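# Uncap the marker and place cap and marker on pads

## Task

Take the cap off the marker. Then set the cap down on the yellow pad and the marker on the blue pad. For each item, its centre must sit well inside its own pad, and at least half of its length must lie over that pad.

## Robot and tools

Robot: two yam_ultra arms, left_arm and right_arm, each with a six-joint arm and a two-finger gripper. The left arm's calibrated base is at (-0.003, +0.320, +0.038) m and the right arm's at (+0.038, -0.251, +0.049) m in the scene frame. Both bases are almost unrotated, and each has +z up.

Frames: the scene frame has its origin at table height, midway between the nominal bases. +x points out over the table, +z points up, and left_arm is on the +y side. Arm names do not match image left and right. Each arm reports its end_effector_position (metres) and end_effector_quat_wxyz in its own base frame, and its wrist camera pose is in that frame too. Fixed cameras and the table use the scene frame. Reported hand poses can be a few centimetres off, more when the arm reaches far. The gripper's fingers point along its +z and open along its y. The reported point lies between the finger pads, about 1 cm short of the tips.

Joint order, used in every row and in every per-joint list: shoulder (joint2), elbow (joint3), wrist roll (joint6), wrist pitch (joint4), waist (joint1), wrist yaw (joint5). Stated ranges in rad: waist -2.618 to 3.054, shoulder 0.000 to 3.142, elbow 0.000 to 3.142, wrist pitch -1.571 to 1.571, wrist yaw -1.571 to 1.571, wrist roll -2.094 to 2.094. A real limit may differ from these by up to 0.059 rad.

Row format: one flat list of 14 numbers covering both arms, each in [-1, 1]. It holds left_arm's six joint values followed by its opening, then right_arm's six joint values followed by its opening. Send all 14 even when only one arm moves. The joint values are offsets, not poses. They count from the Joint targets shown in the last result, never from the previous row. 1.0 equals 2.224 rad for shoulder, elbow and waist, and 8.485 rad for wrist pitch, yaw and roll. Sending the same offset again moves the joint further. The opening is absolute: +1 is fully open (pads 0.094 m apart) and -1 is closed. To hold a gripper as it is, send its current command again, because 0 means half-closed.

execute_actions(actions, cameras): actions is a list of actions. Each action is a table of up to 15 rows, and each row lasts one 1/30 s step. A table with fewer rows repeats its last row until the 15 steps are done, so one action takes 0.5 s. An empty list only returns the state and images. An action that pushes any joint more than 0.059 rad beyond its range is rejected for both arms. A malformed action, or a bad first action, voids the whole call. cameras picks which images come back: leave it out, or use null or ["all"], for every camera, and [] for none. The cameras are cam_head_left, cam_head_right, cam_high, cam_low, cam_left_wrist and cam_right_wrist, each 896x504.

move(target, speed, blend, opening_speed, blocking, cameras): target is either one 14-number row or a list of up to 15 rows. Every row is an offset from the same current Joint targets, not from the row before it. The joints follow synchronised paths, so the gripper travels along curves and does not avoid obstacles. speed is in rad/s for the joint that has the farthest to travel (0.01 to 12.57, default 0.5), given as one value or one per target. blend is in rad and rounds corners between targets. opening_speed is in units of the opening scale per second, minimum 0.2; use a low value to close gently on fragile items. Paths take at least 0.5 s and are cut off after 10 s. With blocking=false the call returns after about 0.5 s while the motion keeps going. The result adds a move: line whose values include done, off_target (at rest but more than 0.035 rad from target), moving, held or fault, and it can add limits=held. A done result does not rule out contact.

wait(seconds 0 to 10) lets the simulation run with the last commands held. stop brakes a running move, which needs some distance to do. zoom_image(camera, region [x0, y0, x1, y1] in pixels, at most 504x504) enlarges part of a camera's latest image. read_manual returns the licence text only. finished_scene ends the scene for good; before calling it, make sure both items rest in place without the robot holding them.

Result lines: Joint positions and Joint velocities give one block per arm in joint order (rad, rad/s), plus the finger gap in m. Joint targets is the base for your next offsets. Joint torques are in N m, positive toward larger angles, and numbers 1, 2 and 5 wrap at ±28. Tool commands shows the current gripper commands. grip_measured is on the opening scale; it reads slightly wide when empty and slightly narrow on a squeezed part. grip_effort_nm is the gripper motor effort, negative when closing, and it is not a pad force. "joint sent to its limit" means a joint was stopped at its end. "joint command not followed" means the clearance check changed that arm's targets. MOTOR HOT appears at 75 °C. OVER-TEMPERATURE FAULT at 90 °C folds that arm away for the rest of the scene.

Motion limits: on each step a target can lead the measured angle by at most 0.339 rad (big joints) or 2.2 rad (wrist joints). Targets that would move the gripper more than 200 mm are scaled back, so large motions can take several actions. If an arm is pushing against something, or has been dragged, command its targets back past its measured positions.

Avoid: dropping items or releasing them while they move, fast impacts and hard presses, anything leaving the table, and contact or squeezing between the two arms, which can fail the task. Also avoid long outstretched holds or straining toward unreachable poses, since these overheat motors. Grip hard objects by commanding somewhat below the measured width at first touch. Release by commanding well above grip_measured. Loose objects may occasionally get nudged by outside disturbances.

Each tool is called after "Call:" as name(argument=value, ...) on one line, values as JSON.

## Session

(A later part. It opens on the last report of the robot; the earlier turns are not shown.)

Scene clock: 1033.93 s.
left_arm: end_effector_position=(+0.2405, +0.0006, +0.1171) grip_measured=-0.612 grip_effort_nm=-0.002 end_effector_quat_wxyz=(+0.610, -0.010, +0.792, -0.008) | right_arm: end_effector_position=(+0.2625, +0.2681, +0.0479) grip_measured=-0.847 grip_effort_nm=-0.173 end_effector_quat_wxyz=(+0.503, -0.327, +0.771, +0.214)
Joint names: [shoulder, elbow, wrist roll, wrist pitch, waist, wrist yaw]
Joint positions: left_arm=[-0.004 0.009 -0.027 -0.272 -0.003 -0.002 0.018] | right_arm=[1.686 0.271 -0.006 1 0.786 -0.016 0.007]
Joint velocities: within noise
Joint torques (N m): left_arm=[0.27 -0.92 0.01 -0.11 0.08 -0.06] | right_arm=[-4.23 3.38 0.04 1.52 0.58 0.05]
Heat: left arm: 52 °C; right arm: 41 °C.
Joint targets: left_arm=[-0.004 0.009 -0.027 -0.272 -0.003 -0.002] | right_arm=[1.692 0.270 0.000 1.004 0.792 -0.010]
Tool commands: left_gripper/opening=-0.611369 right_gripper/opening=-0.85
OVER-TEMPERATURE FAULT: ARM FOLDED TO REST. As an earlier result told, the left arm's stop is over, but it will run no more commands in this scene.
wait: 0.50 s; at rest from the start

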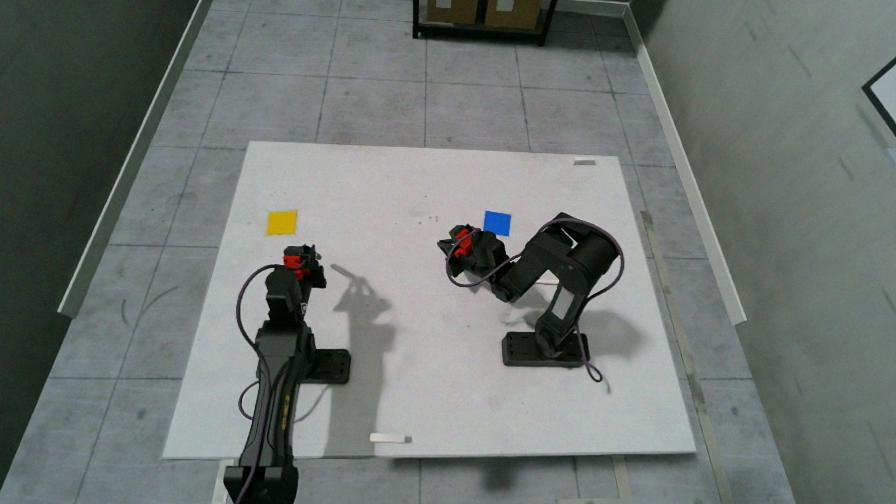

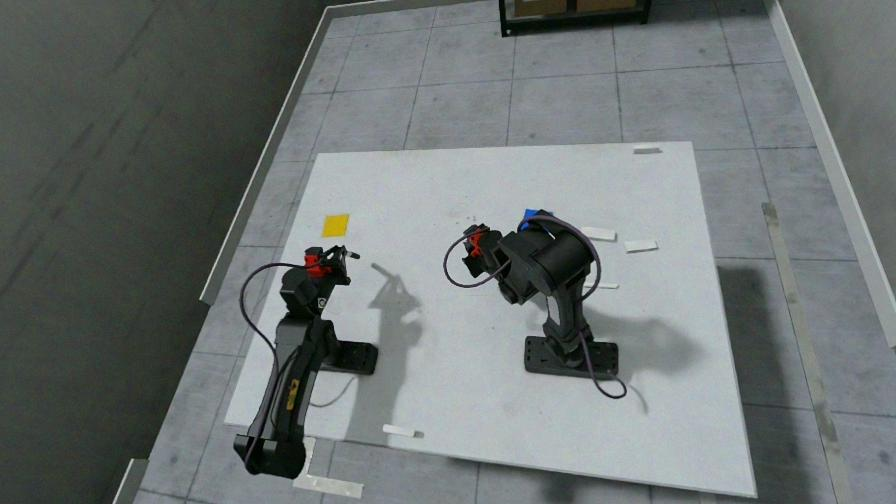

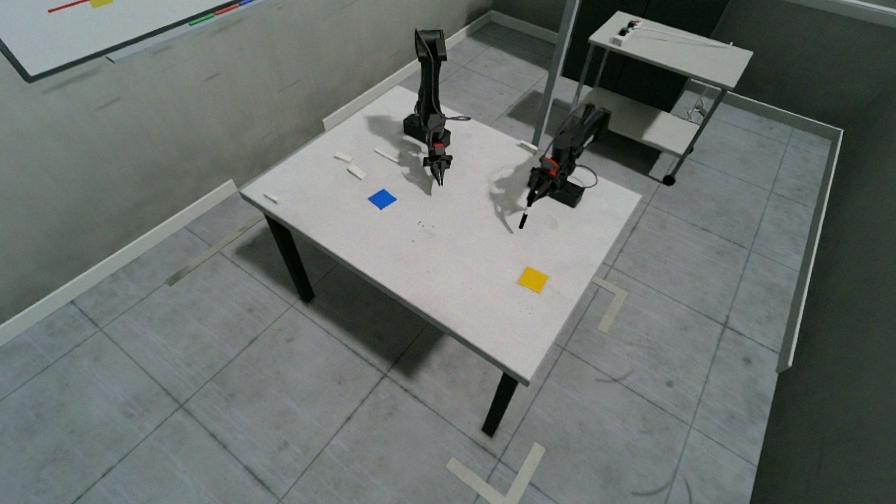

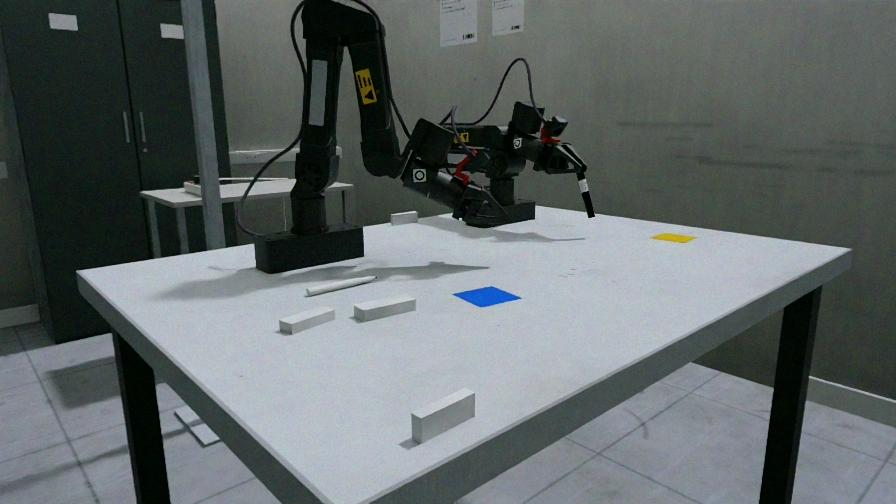

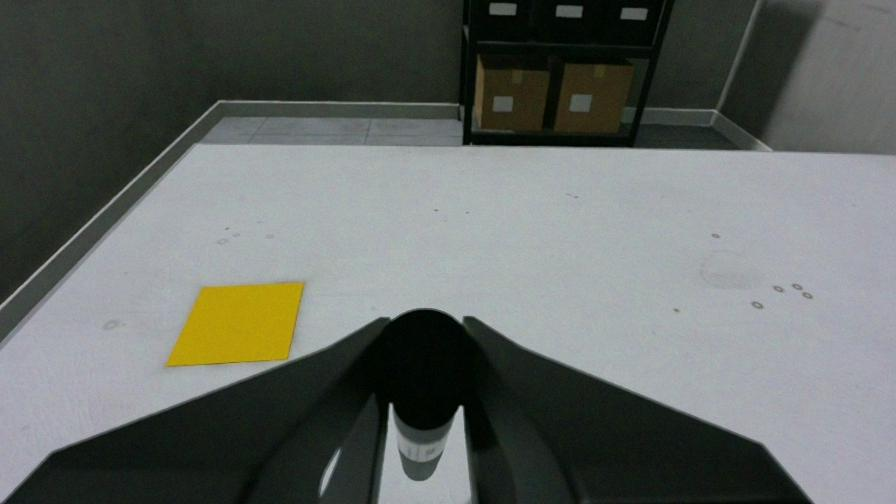

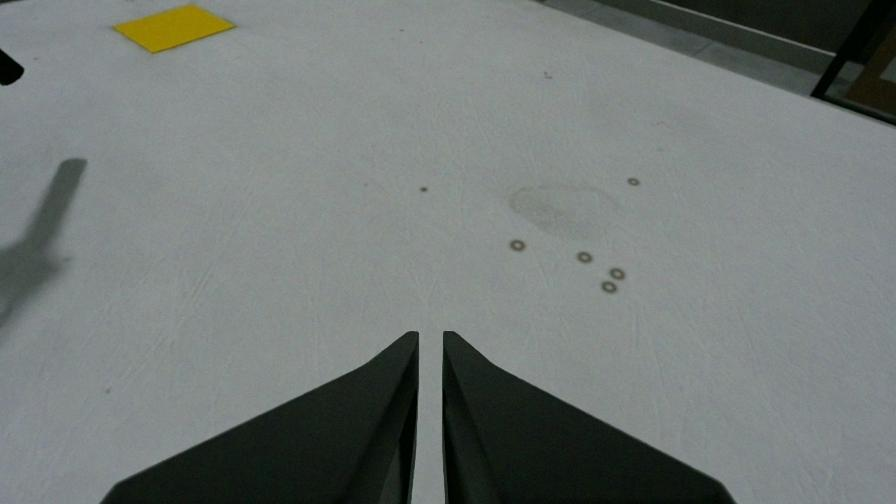

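Call:
move(target=[0, 0, 0, 0, 0, 0, -0.611378, 0.4132, 0.3948, -0.0358, 0.0594, 0.0850, -0.0730, 0.0], speed=0.6)

Scene clock: 1542.00 s.
left_arm: end_effector_position=(+0.2405, +0.0006, +0.1171) grip_measured=-0.612 grip_effort_nm=-0.007 end_effector_quat_wxyz=(+0.610, -0.010, +0.792, -0.008) | right_arm: end_effector_position=(+0.2207, +0.5118, +0.0158) grip_measured=-0.003 grip_effort_nm=0.149 end_effector_quat_wxyz=(+0.558, -0.574, +0.423, +0.425)
Joint names: [shoulder, elbow, wrist roll, wrist pitch, waist, wrist yaw]
Joint positions: left_arm=[-0.004 0.009 -0.027 -0.272 -0.003 -0.002 0.018] | right_arm=[2.589 1.128 -0.296 1.442 0.978 -0.608 0.047]
Joint velocities: within noise
Joint torques (N m): left_arm=[0.25 -0.96 -0.03 -0.1 -0.09 -0.01] | right_arm=[-9.14 4.9 -0.13 2.04 0.21 -0.22]
Heat: left arm: 30 °C; right arm: 43 °C.
Joint targets: left_arm=[-0.004 0.009 -0.027 -0.272 -0.003 -0.002] | right_arm=[2.611 1.148 -0.304 1.507 0.981 -0.629]
Tool commands: left_gripper/opening=-0.611362 right_gripper/opening=+0.0
OVER-TEMPERATURE FAULT: ARM FOLDED TO REST. As an earlier result told, the left arm's stop is over, but it will run no more commands in this scene. The left arm ran none of this call's commands.
move: fault (left_arm), off_target (right_arm); right_arm: the wrist pitch is farthest, 0.066 rad from its target

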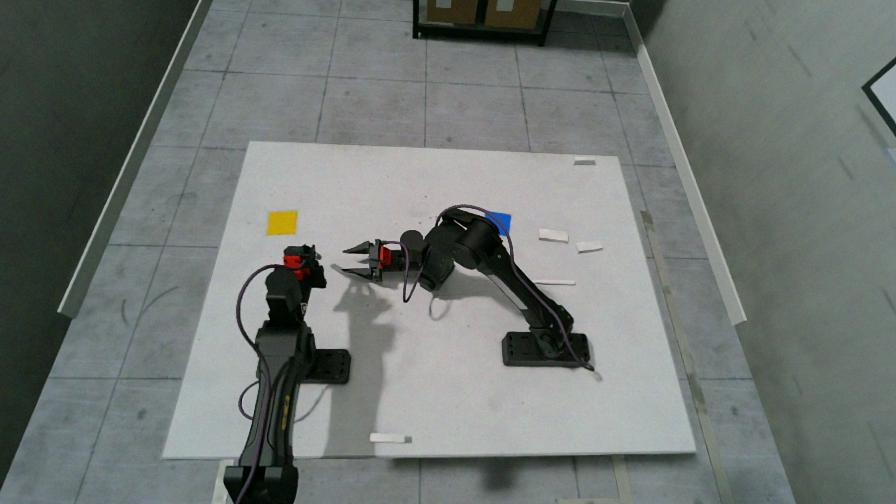

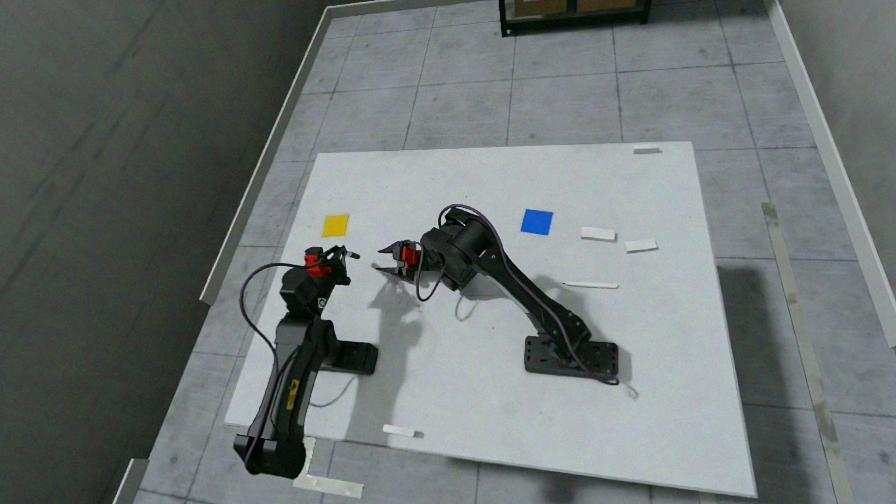

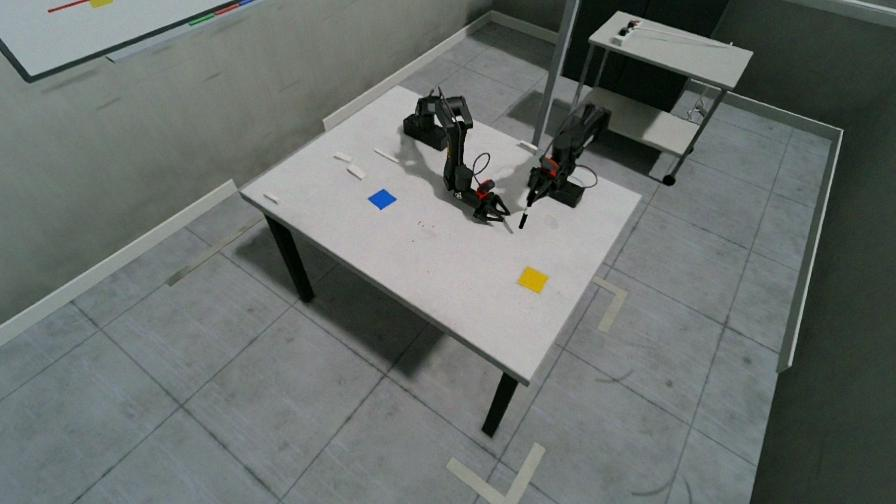

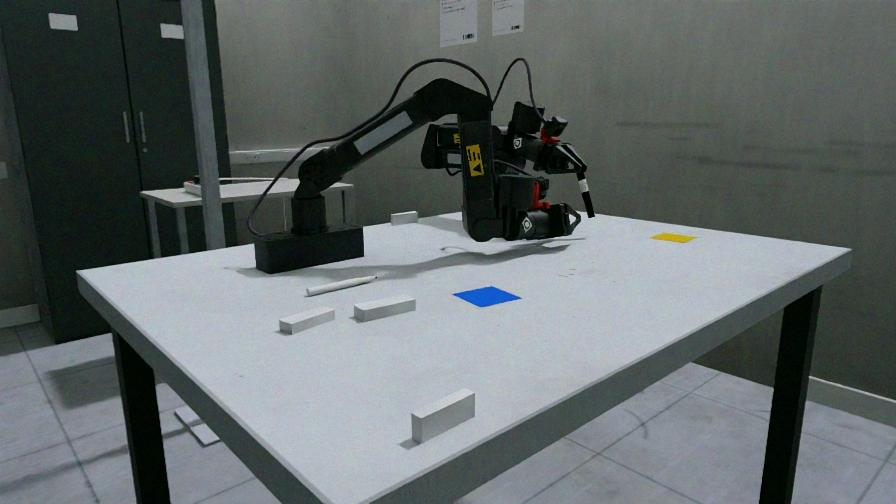

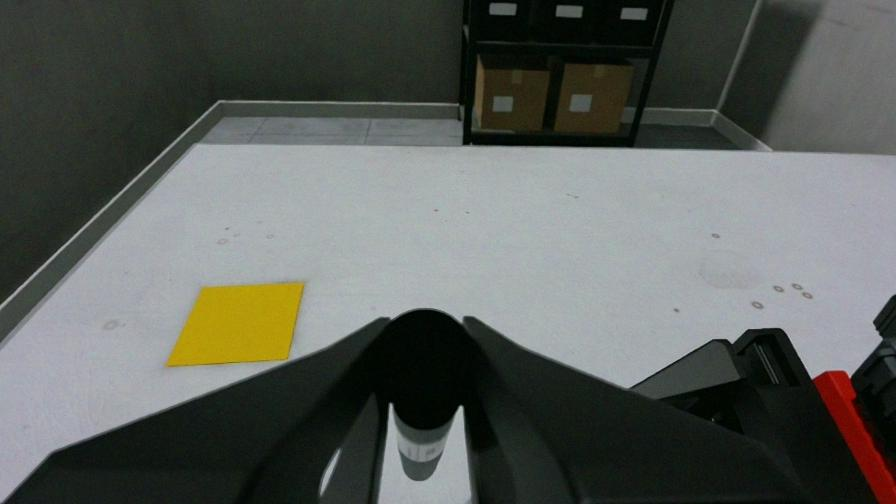

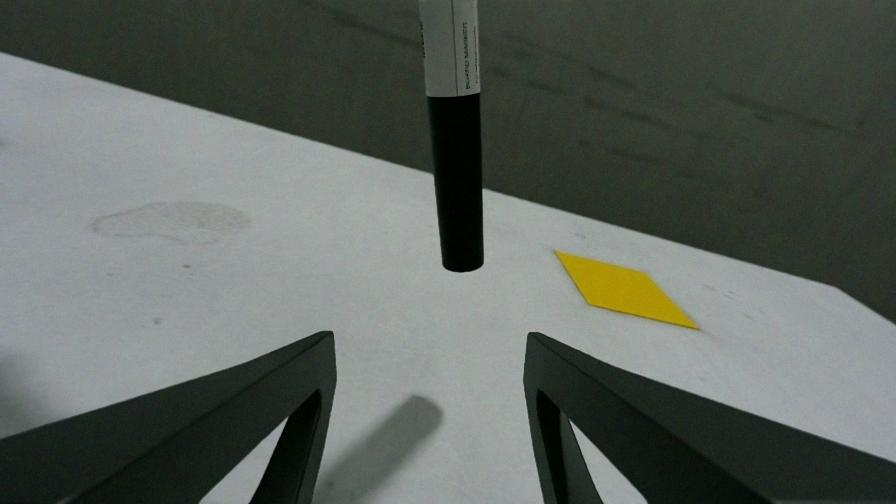

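Call:
zoom_image(camera="cam_low", region=[410, 130, 640, 270])

Scaled by 2.191.

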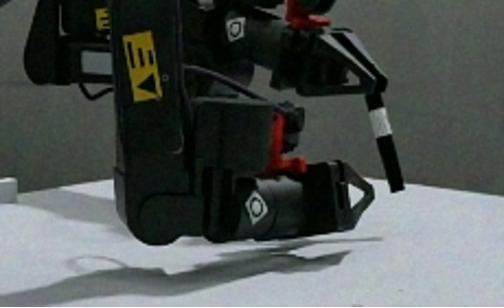

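Call:
move(target=[0, 0, 0, 0, 0, 0, -0.611378, -0.0274, 0.0823, -0.0072, -0.0288, 0.0315, 0.0113, 0.0], speed=0.3, cameras=["cam_right_wrist", "cam_left_wrist", "cam_low"])

Call:
zoom_image(camera="cam_right_wrist", region=[260, 0, 660, 400])

Scene clock: 1630.43 s.
left_arm: end_effector_position=(+0.2405, +0.0006, +0.1171) grip_measured=-0.612 grip_effort_nm=-0.007 end_effector_quat_wxyz=(+0.610, -0.010, +0.792, -0.008) | right_arm: end_effector_position=(+0.2186, +0.5619, +0.0372) grip_measured=-0.003 grip_effort_nm=0.154 end_effector_quat_wxyz=(+0.576, -0.586, +0.402, +0.405)
Joint names: [shoulder, elbow, wrist roll, wrist pitch, waist, wrist yaw]
Joint positions: left_arm=[-0.004 0.009 -0.027 -0.272 -0.003 -0.002 0.018] | right_arm=[2.589 1.309 -0.361 1.271 1.046 -0.537 0.047]
Joint velocities: within noise
Joint torques (N m): left_arm=[0.21 -1.03 -0.01 -0.11 0.09 -0.03] | right_arm=[-14.65 5.93 -0.06 1.37 0.42 0.02]
Heat: left arm: 30 °C; right arm: 51 °C.
Joint targets: left_arm=[-0.004 0.009 -0.027 -0.272 -0.003 -0.002] | right_arm=[2.550 1.331 -0.365 1.263 1.051 -0.534]
Tool commands: left_gripper/opening=-0.611359 right_gripper/opening=+0.0
OVER-TEMPERATURE FAULT: ARM FOLDED TO REST. As an earlier result told, the left arm's stop is over, but it will run no more commands in this scene. The left arm ran none of this call's commands.
move: fault (left_arm), off_target (right_arm); right_arm: the shoulder is farthest, 0.039 rad from its target
Images, in order (width x height): cam_low 896x504, cam_left_wrist 896x504, cam_right_wrist 896x504.

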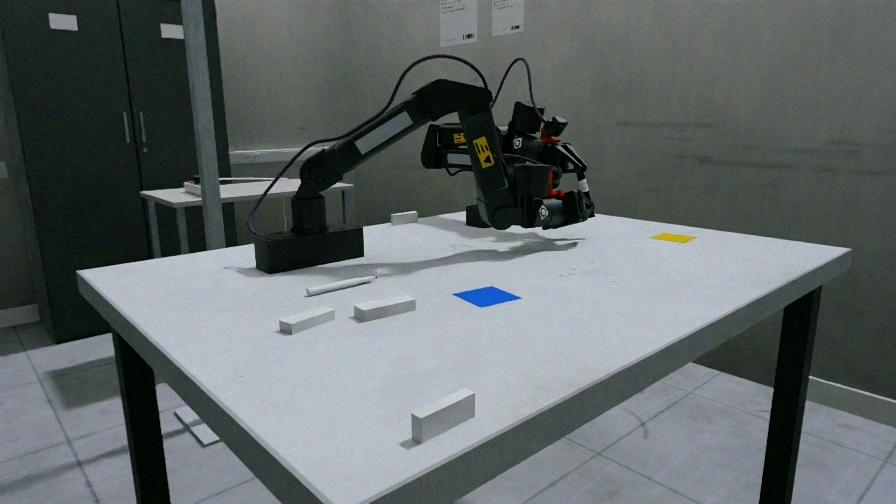

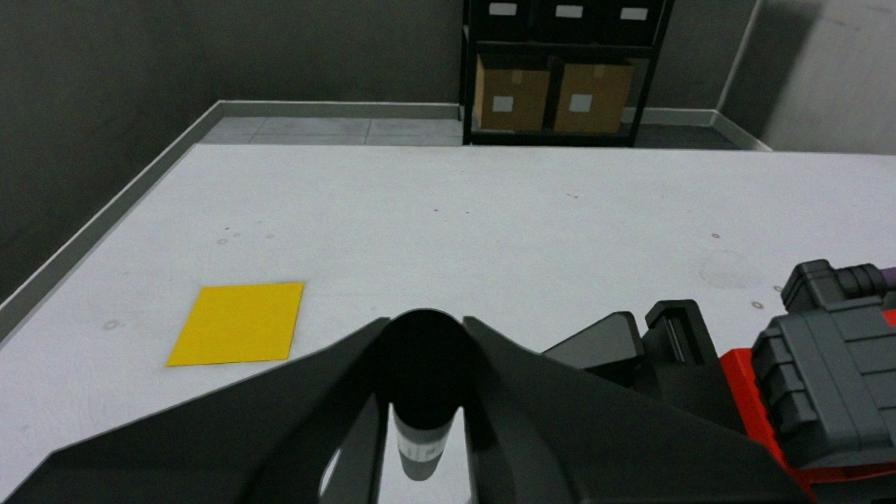

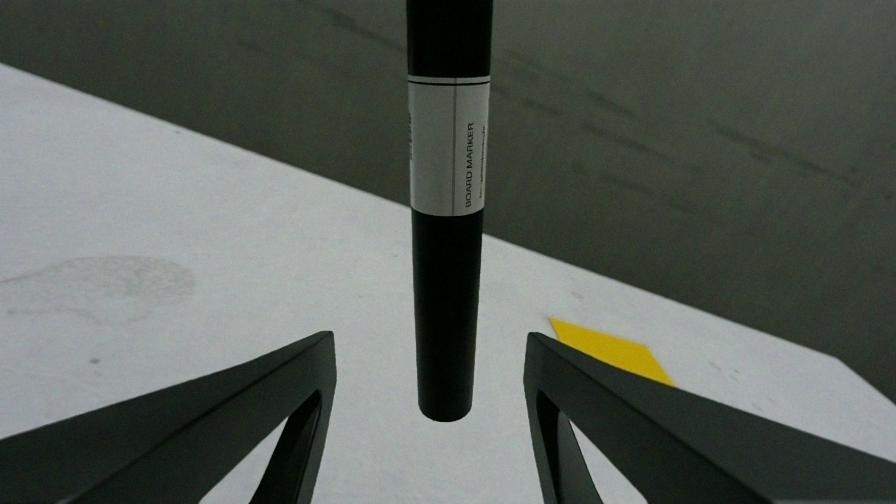

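Scaled by 1.260.

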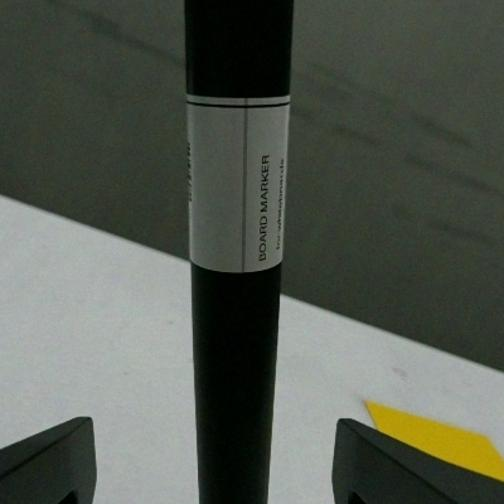

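Call:
execute_actions(actions=[])

Scene clock: 1660.80 s.
left_arm: end_effector_position=(+0.2405, +0.0006, +0.1171) grip_measured=-0.612 grip_effort_nm=-0.002 end_effector_quat_wxyz=(+0.610, -0.010, +0.792, -0.008) | right_arm: end_effector_position=(+0.2188, +0.5619, +0.0369) grip_measured=-0.003 grip_effort_nm=0.154 end_effector_quat_wxyz=(+0.575, -0.586, +0.402, +0.405)
Joint names: [shoulder, elbow, wrist roll, wrist pitch, waist, wrist yaw]
Joint positions: left_arm=[-0.004 0.009 -0.027 -0.272 -0.003 -0.002 0.018] | right_arm=[2.589 1.309 -0.362 1.27 1.046 -0.537 0.047]
Joint velocities: within noise
Joint torques (N m): left_arm=[0.25 -0.92 -0.02 -0.11 -0.02 -0.04] | right_arm=[-14.6 6 -0.07 1.41 0.35 0.01]
Heat: left arm: 29 °C; right arm: 45 °C.
Joint targets: left_arm=[-0.004 0.009 -0.027 -0.272 -0.003 -0.002] | right_arm=[2.550 1.331 -0.365 1.263 1.051 -0.533]
Tool commands: left_gripper/opening=-0.611357 right_gripper/opening=+0.0
OVER-TEMPERATURE FAULT: ARM FOLDED TO REST. As an earlier result told, the left arm's stop is over, but it will run no more commands in this scene.

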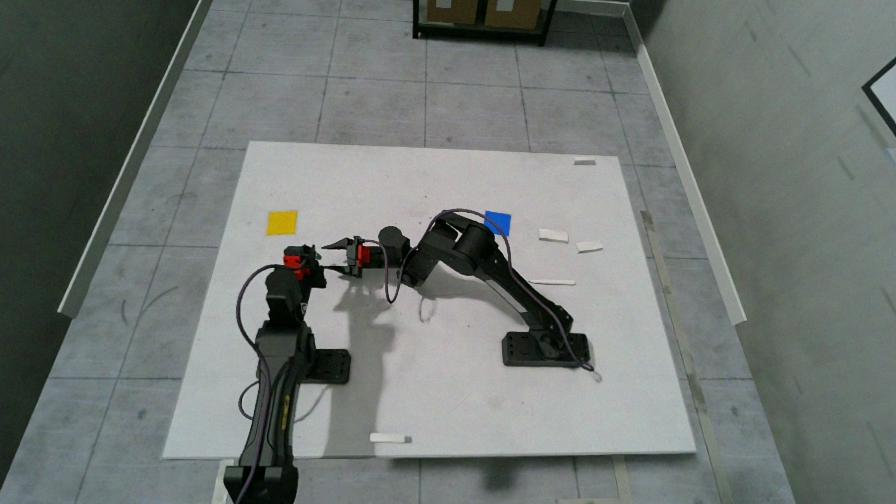

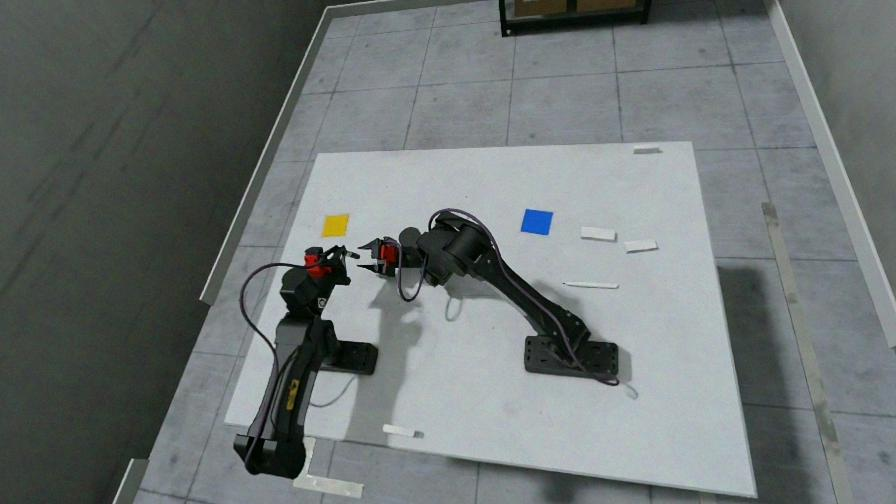

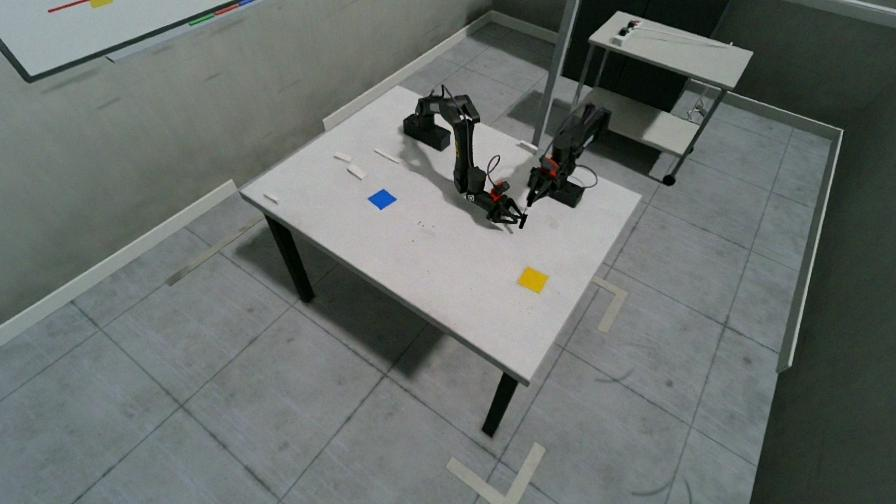

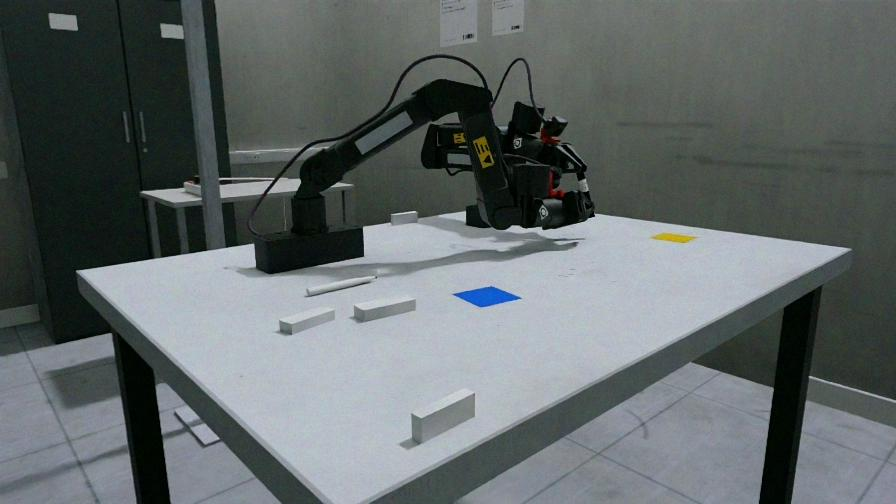

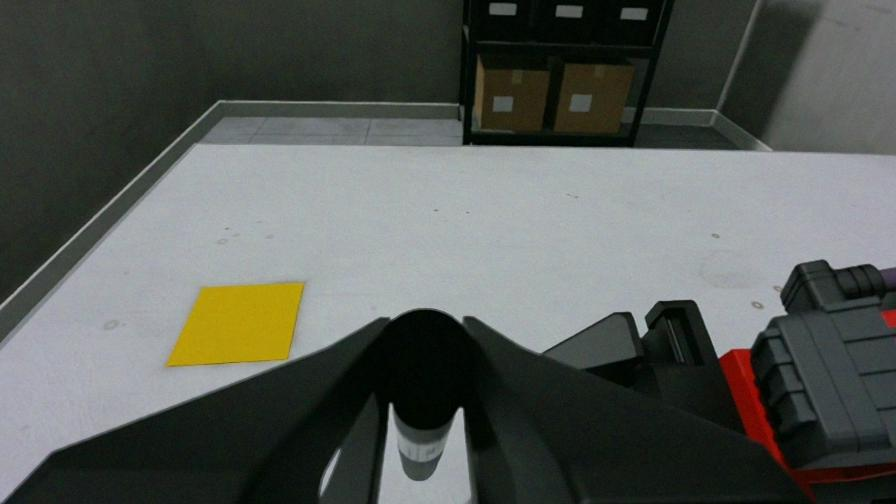

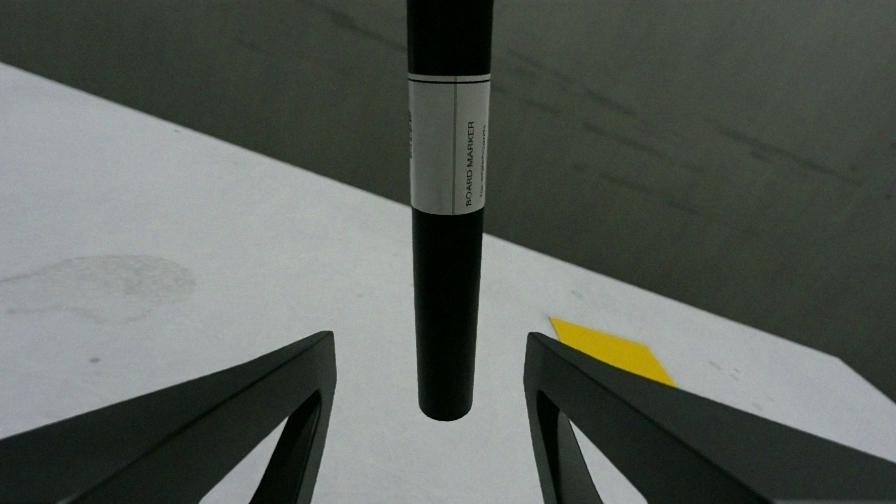

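Call:
zoom_image(camera="cam_low", region=[240, 40, 640, 290])

Call:
zoom_image(camera="cam_high", region=[460, 80, 660, 240])

Scaled by 1.260.

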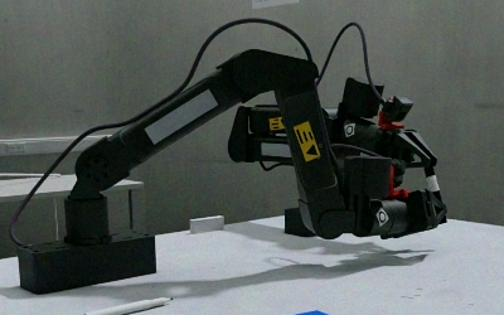

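Scaled by 2.520.

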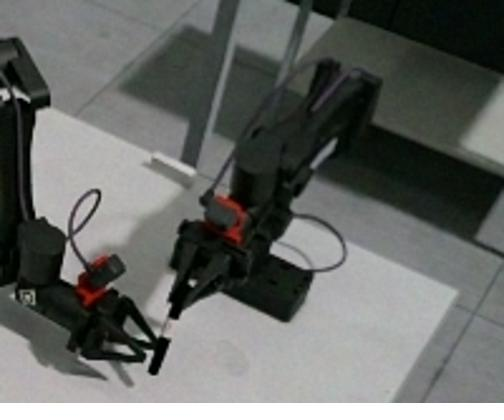

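Call:
move(target=[0,0,0,0,0,0,-0.6114, 0.0180,0.0697,0,-0.0126,0.0157,0.0039,0.0], speed=0.15, cameras=["cam_right_wrist","cam_left_wrist","cam_head_right"])

Scene clock: 1881.63 s.
left_arm: end_effector_position=(+0.2405, +0.0006, +0.1171) grip_measured=-0.612 grip_effort_nm=-0.007 end_effector_quat_wxyz=(+0.610, -0.010, +0.792, -0.008) | right_arm: end_effector_position=(+0.2203, +0.5966, +0.0690) grip_measured=-0.003 grip_effort_nm=0.149 end_effector_quat_wxyz=(+0.591, -0.579, +0.387, +0.407)
Joint names: [shoulder, elbow, wrist roll, wrist pitch, waist, wrist yaw]
Joint positions: left_arm=[-0.004 0.009 -0.027 -0.272 -0.003 -0.002 0.018] | right_arm=[2.589 1.46 -0.362 1.164 1.08 -0.504 0.047]
Joint velocities: within noise
Joint torques (N m): left_arm=[0.24 -0.94 -0.03 -0.11 -0.09 -0.03] | right_arm=[-12.22 6.83 -0.06 1.4 0.51 -0.03]
Heat: left arm: 29 °C; right arm: 54 °C.
Joint targets: left_arm=[-0.004 0.009 -0.027 -0.272 -0.003 -0.002] | right_arm=[2.590 1.486 -0.365 1.156 1.086 -0.500]
Tool commands: left_gripper/opening=-0.611349 right_gripper/opening=+0.0
OVER-TEMPERATURE FAULT: ARM FOLDED TO REST. As an earlier result told, the left arm's stop is over, but it will run no more commands in this scene. The left arm ran none of this call's commands.
move: fault (left_arm)
Images, in order (width x height): cam_head_right 896x504, cam_left_wrist 896x504, cam_right_wrist 896x504.

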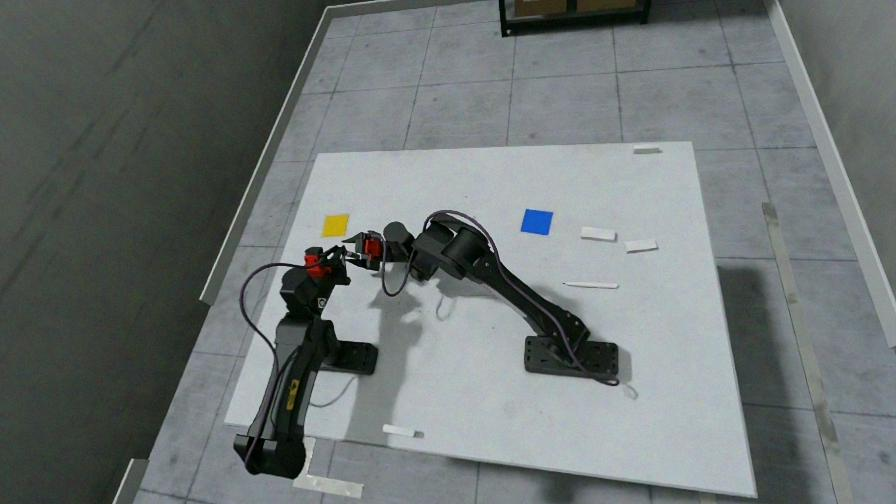

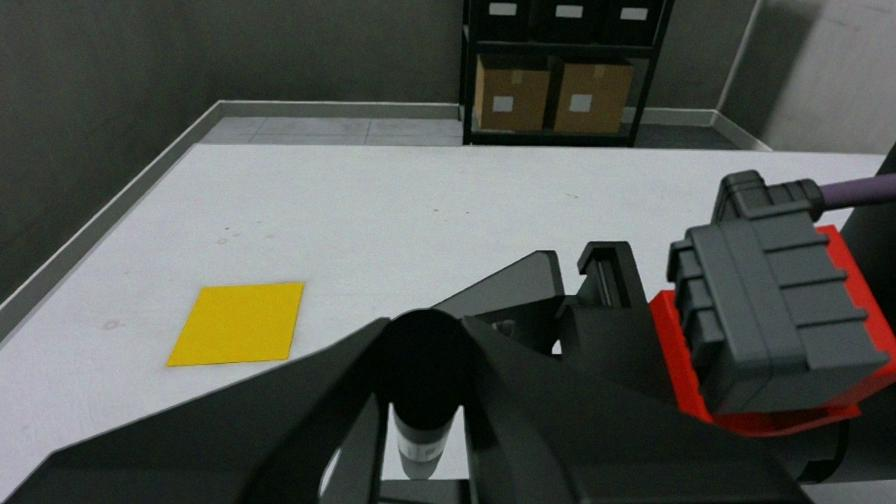

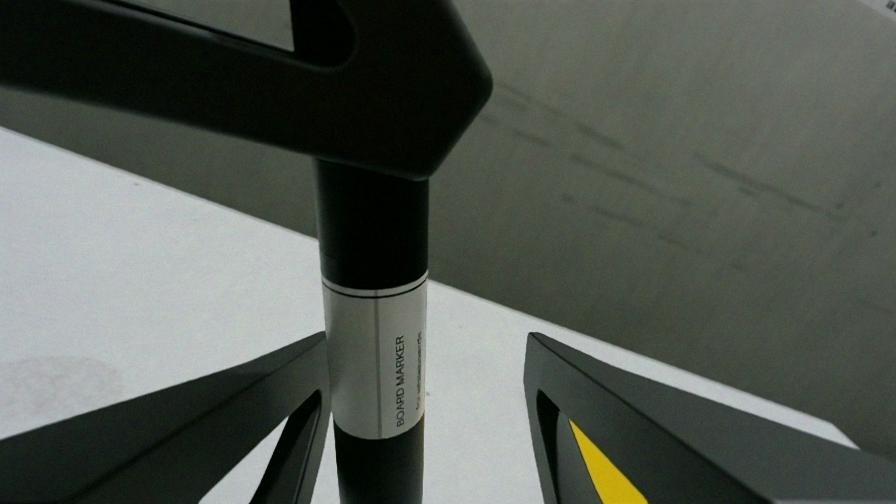

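Call:
move(target=[0,0,0,0,0,0,-0.6114, -0.0490,-0.0800,0,0.0041,0,0,0.0], speed=0.15, cameras=["cam_right_wrist","cam_left_wrist"])

Scene clock: 1938.73 s.
left_arm: end_effector_position=(+0.2405, +0.0006, +0.1171) grip_measured=-0.612 grip_effort_nm=-0.007 end_effector_quat_wxyz=(+0.610, -0.010, +0.792, -0.008) | right_arm: end_effector_position=(+0.2084, +0.5737, +0.0463) grip_measured=-0.003 grip_effort_nm=0.149 end_effector_quat_wxyz=(+0.562, -0.592, +0.415, +0.403)
Joint names: [shoulder, elbow, wrist roll, wrist pitch, waist, wrist yaw]
Joint positions: left_arm=[-0.004 0.009 -0.027 -0.272 -0.003 -0.002 0.018] | right_arm=[2.542 1.319 -0.362 1.172 1.08 -0.502 0.047]
Joint velocities: within noise
Joint torques (N m): left_arm=[0.25 -0.94 -0.02 -0.1 0.01 -0.03] | right_arm=[-16.53 3.52 -0.06 1.66 0.5 -0.03]
Heat: left arm: 28 °C; right arm: 52 °C.
Joint targets: left_arm=[-0.004 0.009 -0.027 -0.272 -0.003 -0.002] | right_arm=[2.481 1.308 -0.365 1.191 1.086 -0.500]
Tool commands: left_gripper/opening=-0.611348 right_gripper/opening=+0.0
OVER-TEMPERATURE FAULT: ARM FOLDED TO REST. As an earlier result told, the left arm's stop is over, but it will run no more commands in this scene. The left arm ran none of this call's commands.
move: fault (left_arm), off_target (right_arm); right_arm: the shoulder is farthest, 0.061 rad from its target
Images, in order (width x height): cam_left_wrist 896x504, cam_right_wrist 896x504.

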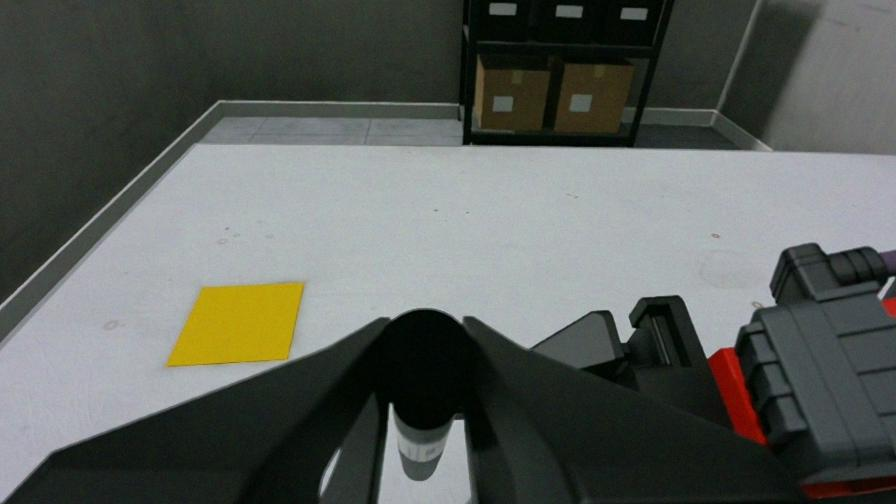

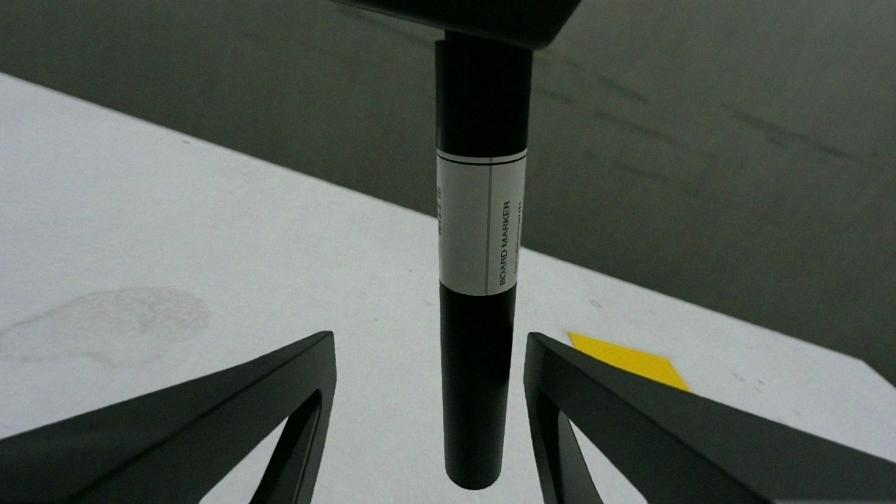

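Call:
move(target=[0,0,0,0,0,0,-0.6114, -0.0173,0,0,-0.0044,-0.0085,-0.0015,0.0], speed=0.15, cameras=["cam_right_wrist"])

Scene clock: 1966.23 s.
left_arm: end_effector_position=(+0.2405, +0.0006, +0.1171) grip_measured=-0.612 grip_effort_nm=-0.002 end_effector_quat_wxyz=(+0.610, -0.010, +0.792, -0.008) | right_arm: end_effector_position=(+0.2133, +0.5745, +0.0681) grip_measured=-0.003 grip_effort_nm=0.149 end_effector_quat_wxyz=(+0.574, -0.586, +0.407, +0.403)
Joint names: [shoulder, elbow, wrist roll, wrist pitch, waist, wrist yaw]
Joint positions: left_arm=[-0.004 0.009 -0.027 -0.272 -0.003 -0.002 0.018] | right_arm=[2.5 1.319 -0.362 1.161 1.073 -0.502 0.047]
Joint velocities: within noise
Joint torques (N m): left_arm=[0.35 -0.99 0.01 -0.13 -0.12 -0.02] | right_arm=[-16.34 3.55 -0.05 1.38 -0.51 -0.16]
Heat: left arm: 28 °C; right arm: 60 °C.
Joint targets: left_arm=[-0.004 0.009 -0.027 -0.272 -0.003 -0.002] | right_arm=[2.443 1.308 -0.365 1.154 1.067 -0.513]
Tool commands: left_gripper/opening=-0.611347 right_gripper/opening=+0.0
OVER-TEMPERATURE FAULT: ARM FOLDED TO REST. As an earlier result told, the left arm's stop is over, but it will run no more commands in this scene. The left arm ran none of this call's commands.
move: fault (left_arm), off_target (right_arm); right_arm: the shoulder is farthest, 0.058 rad from its target
Images, in order (width x height): cam_right_wrist 896x504.

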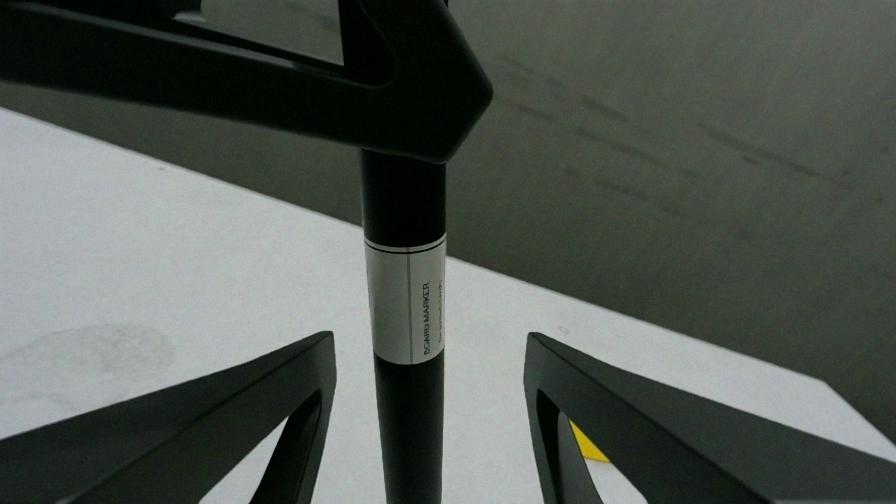

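Call:
move(target=[[0,0,0,0,0,0,-0.6114, 0.0166,0,0,0,0.0091,0,0.0],[0,0,0,0,0,0,-0.6114, 0.0166,0,0,0,0.0091,0,-0.85]], speed=0.15, opening_speed=0.5, cameras=["cam_right_wrist","cam_left_wrist"])

Scene clock: 1982.83 s.
left_arm: end_effector_position=(+0.2405, +0.0006, +0.1171) grip_measured=-0.612 grip_effort_nm=0.002 end_effector_quat_wxyz=(+0.610, -0.010, +0.792, -0.008) | right_arm: end_effector_position=(+0.2087, +0.5761, +0.0678) grip_measured=-0.658 grip_effort_nm=-1.038 end_effector_quat_wxyz=(+0.572, -0.588, +0.404, +0.404)
Joint names: [shoulder, elbow, wrist roll, wrist pitch, waist, wrist yaw]
Joint positions: left_arm=[-0.004 0.009 -0.027 -0.272 -0.003 -0.002 0.018] | right_arm=[2.5 1.319 -0.363 1.16 1.081 -0.503 0.016]
Joint velocities: within noise
Joint torques (N m): left_arm=[0.21 -0.94 -0.03 -0.09 0.01 -0.01] | right_arm=[-13.27 3.64 -0.04 1.42 0.65 -0.14]
Heat: left arm: 28 °C; right arm: 62 °C.
Joint targets: left_arm=[-0.004 0.009 -0.027 -0.272 -0.003 -0.002] | right_arm=[2.480 1.308 -0.365 1.154 1.087 -0.513]
Tool commands: left_gripper/opening=-0.611345 right_gripper/opening=-0.85
OVER-TEMPERATURE FAULT: ARM FOLDED TO REST. As an earlier result told, the left arm's stop is over, but it will run no more commands in this scene. The left arm ran none of this call's commands.
move: fault (left_arm)
Images, in order (width x height): cam_left_wrist 896x504, cam_right_wrist 896x504.

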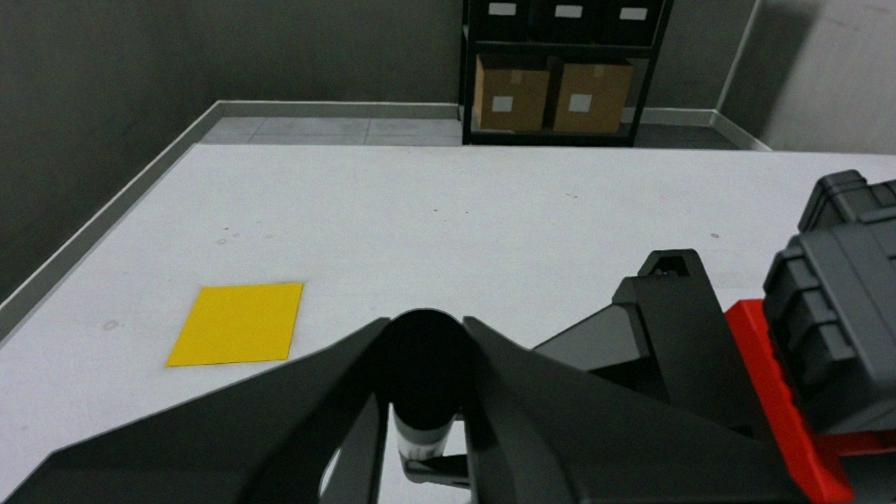

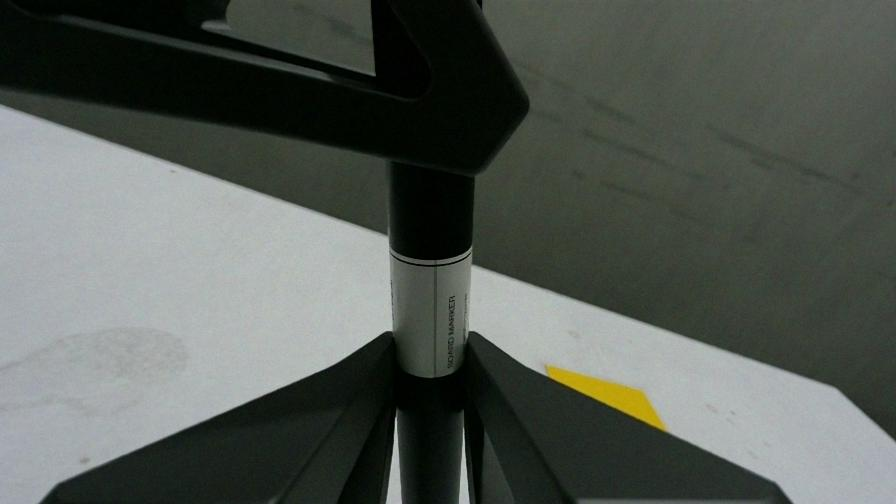

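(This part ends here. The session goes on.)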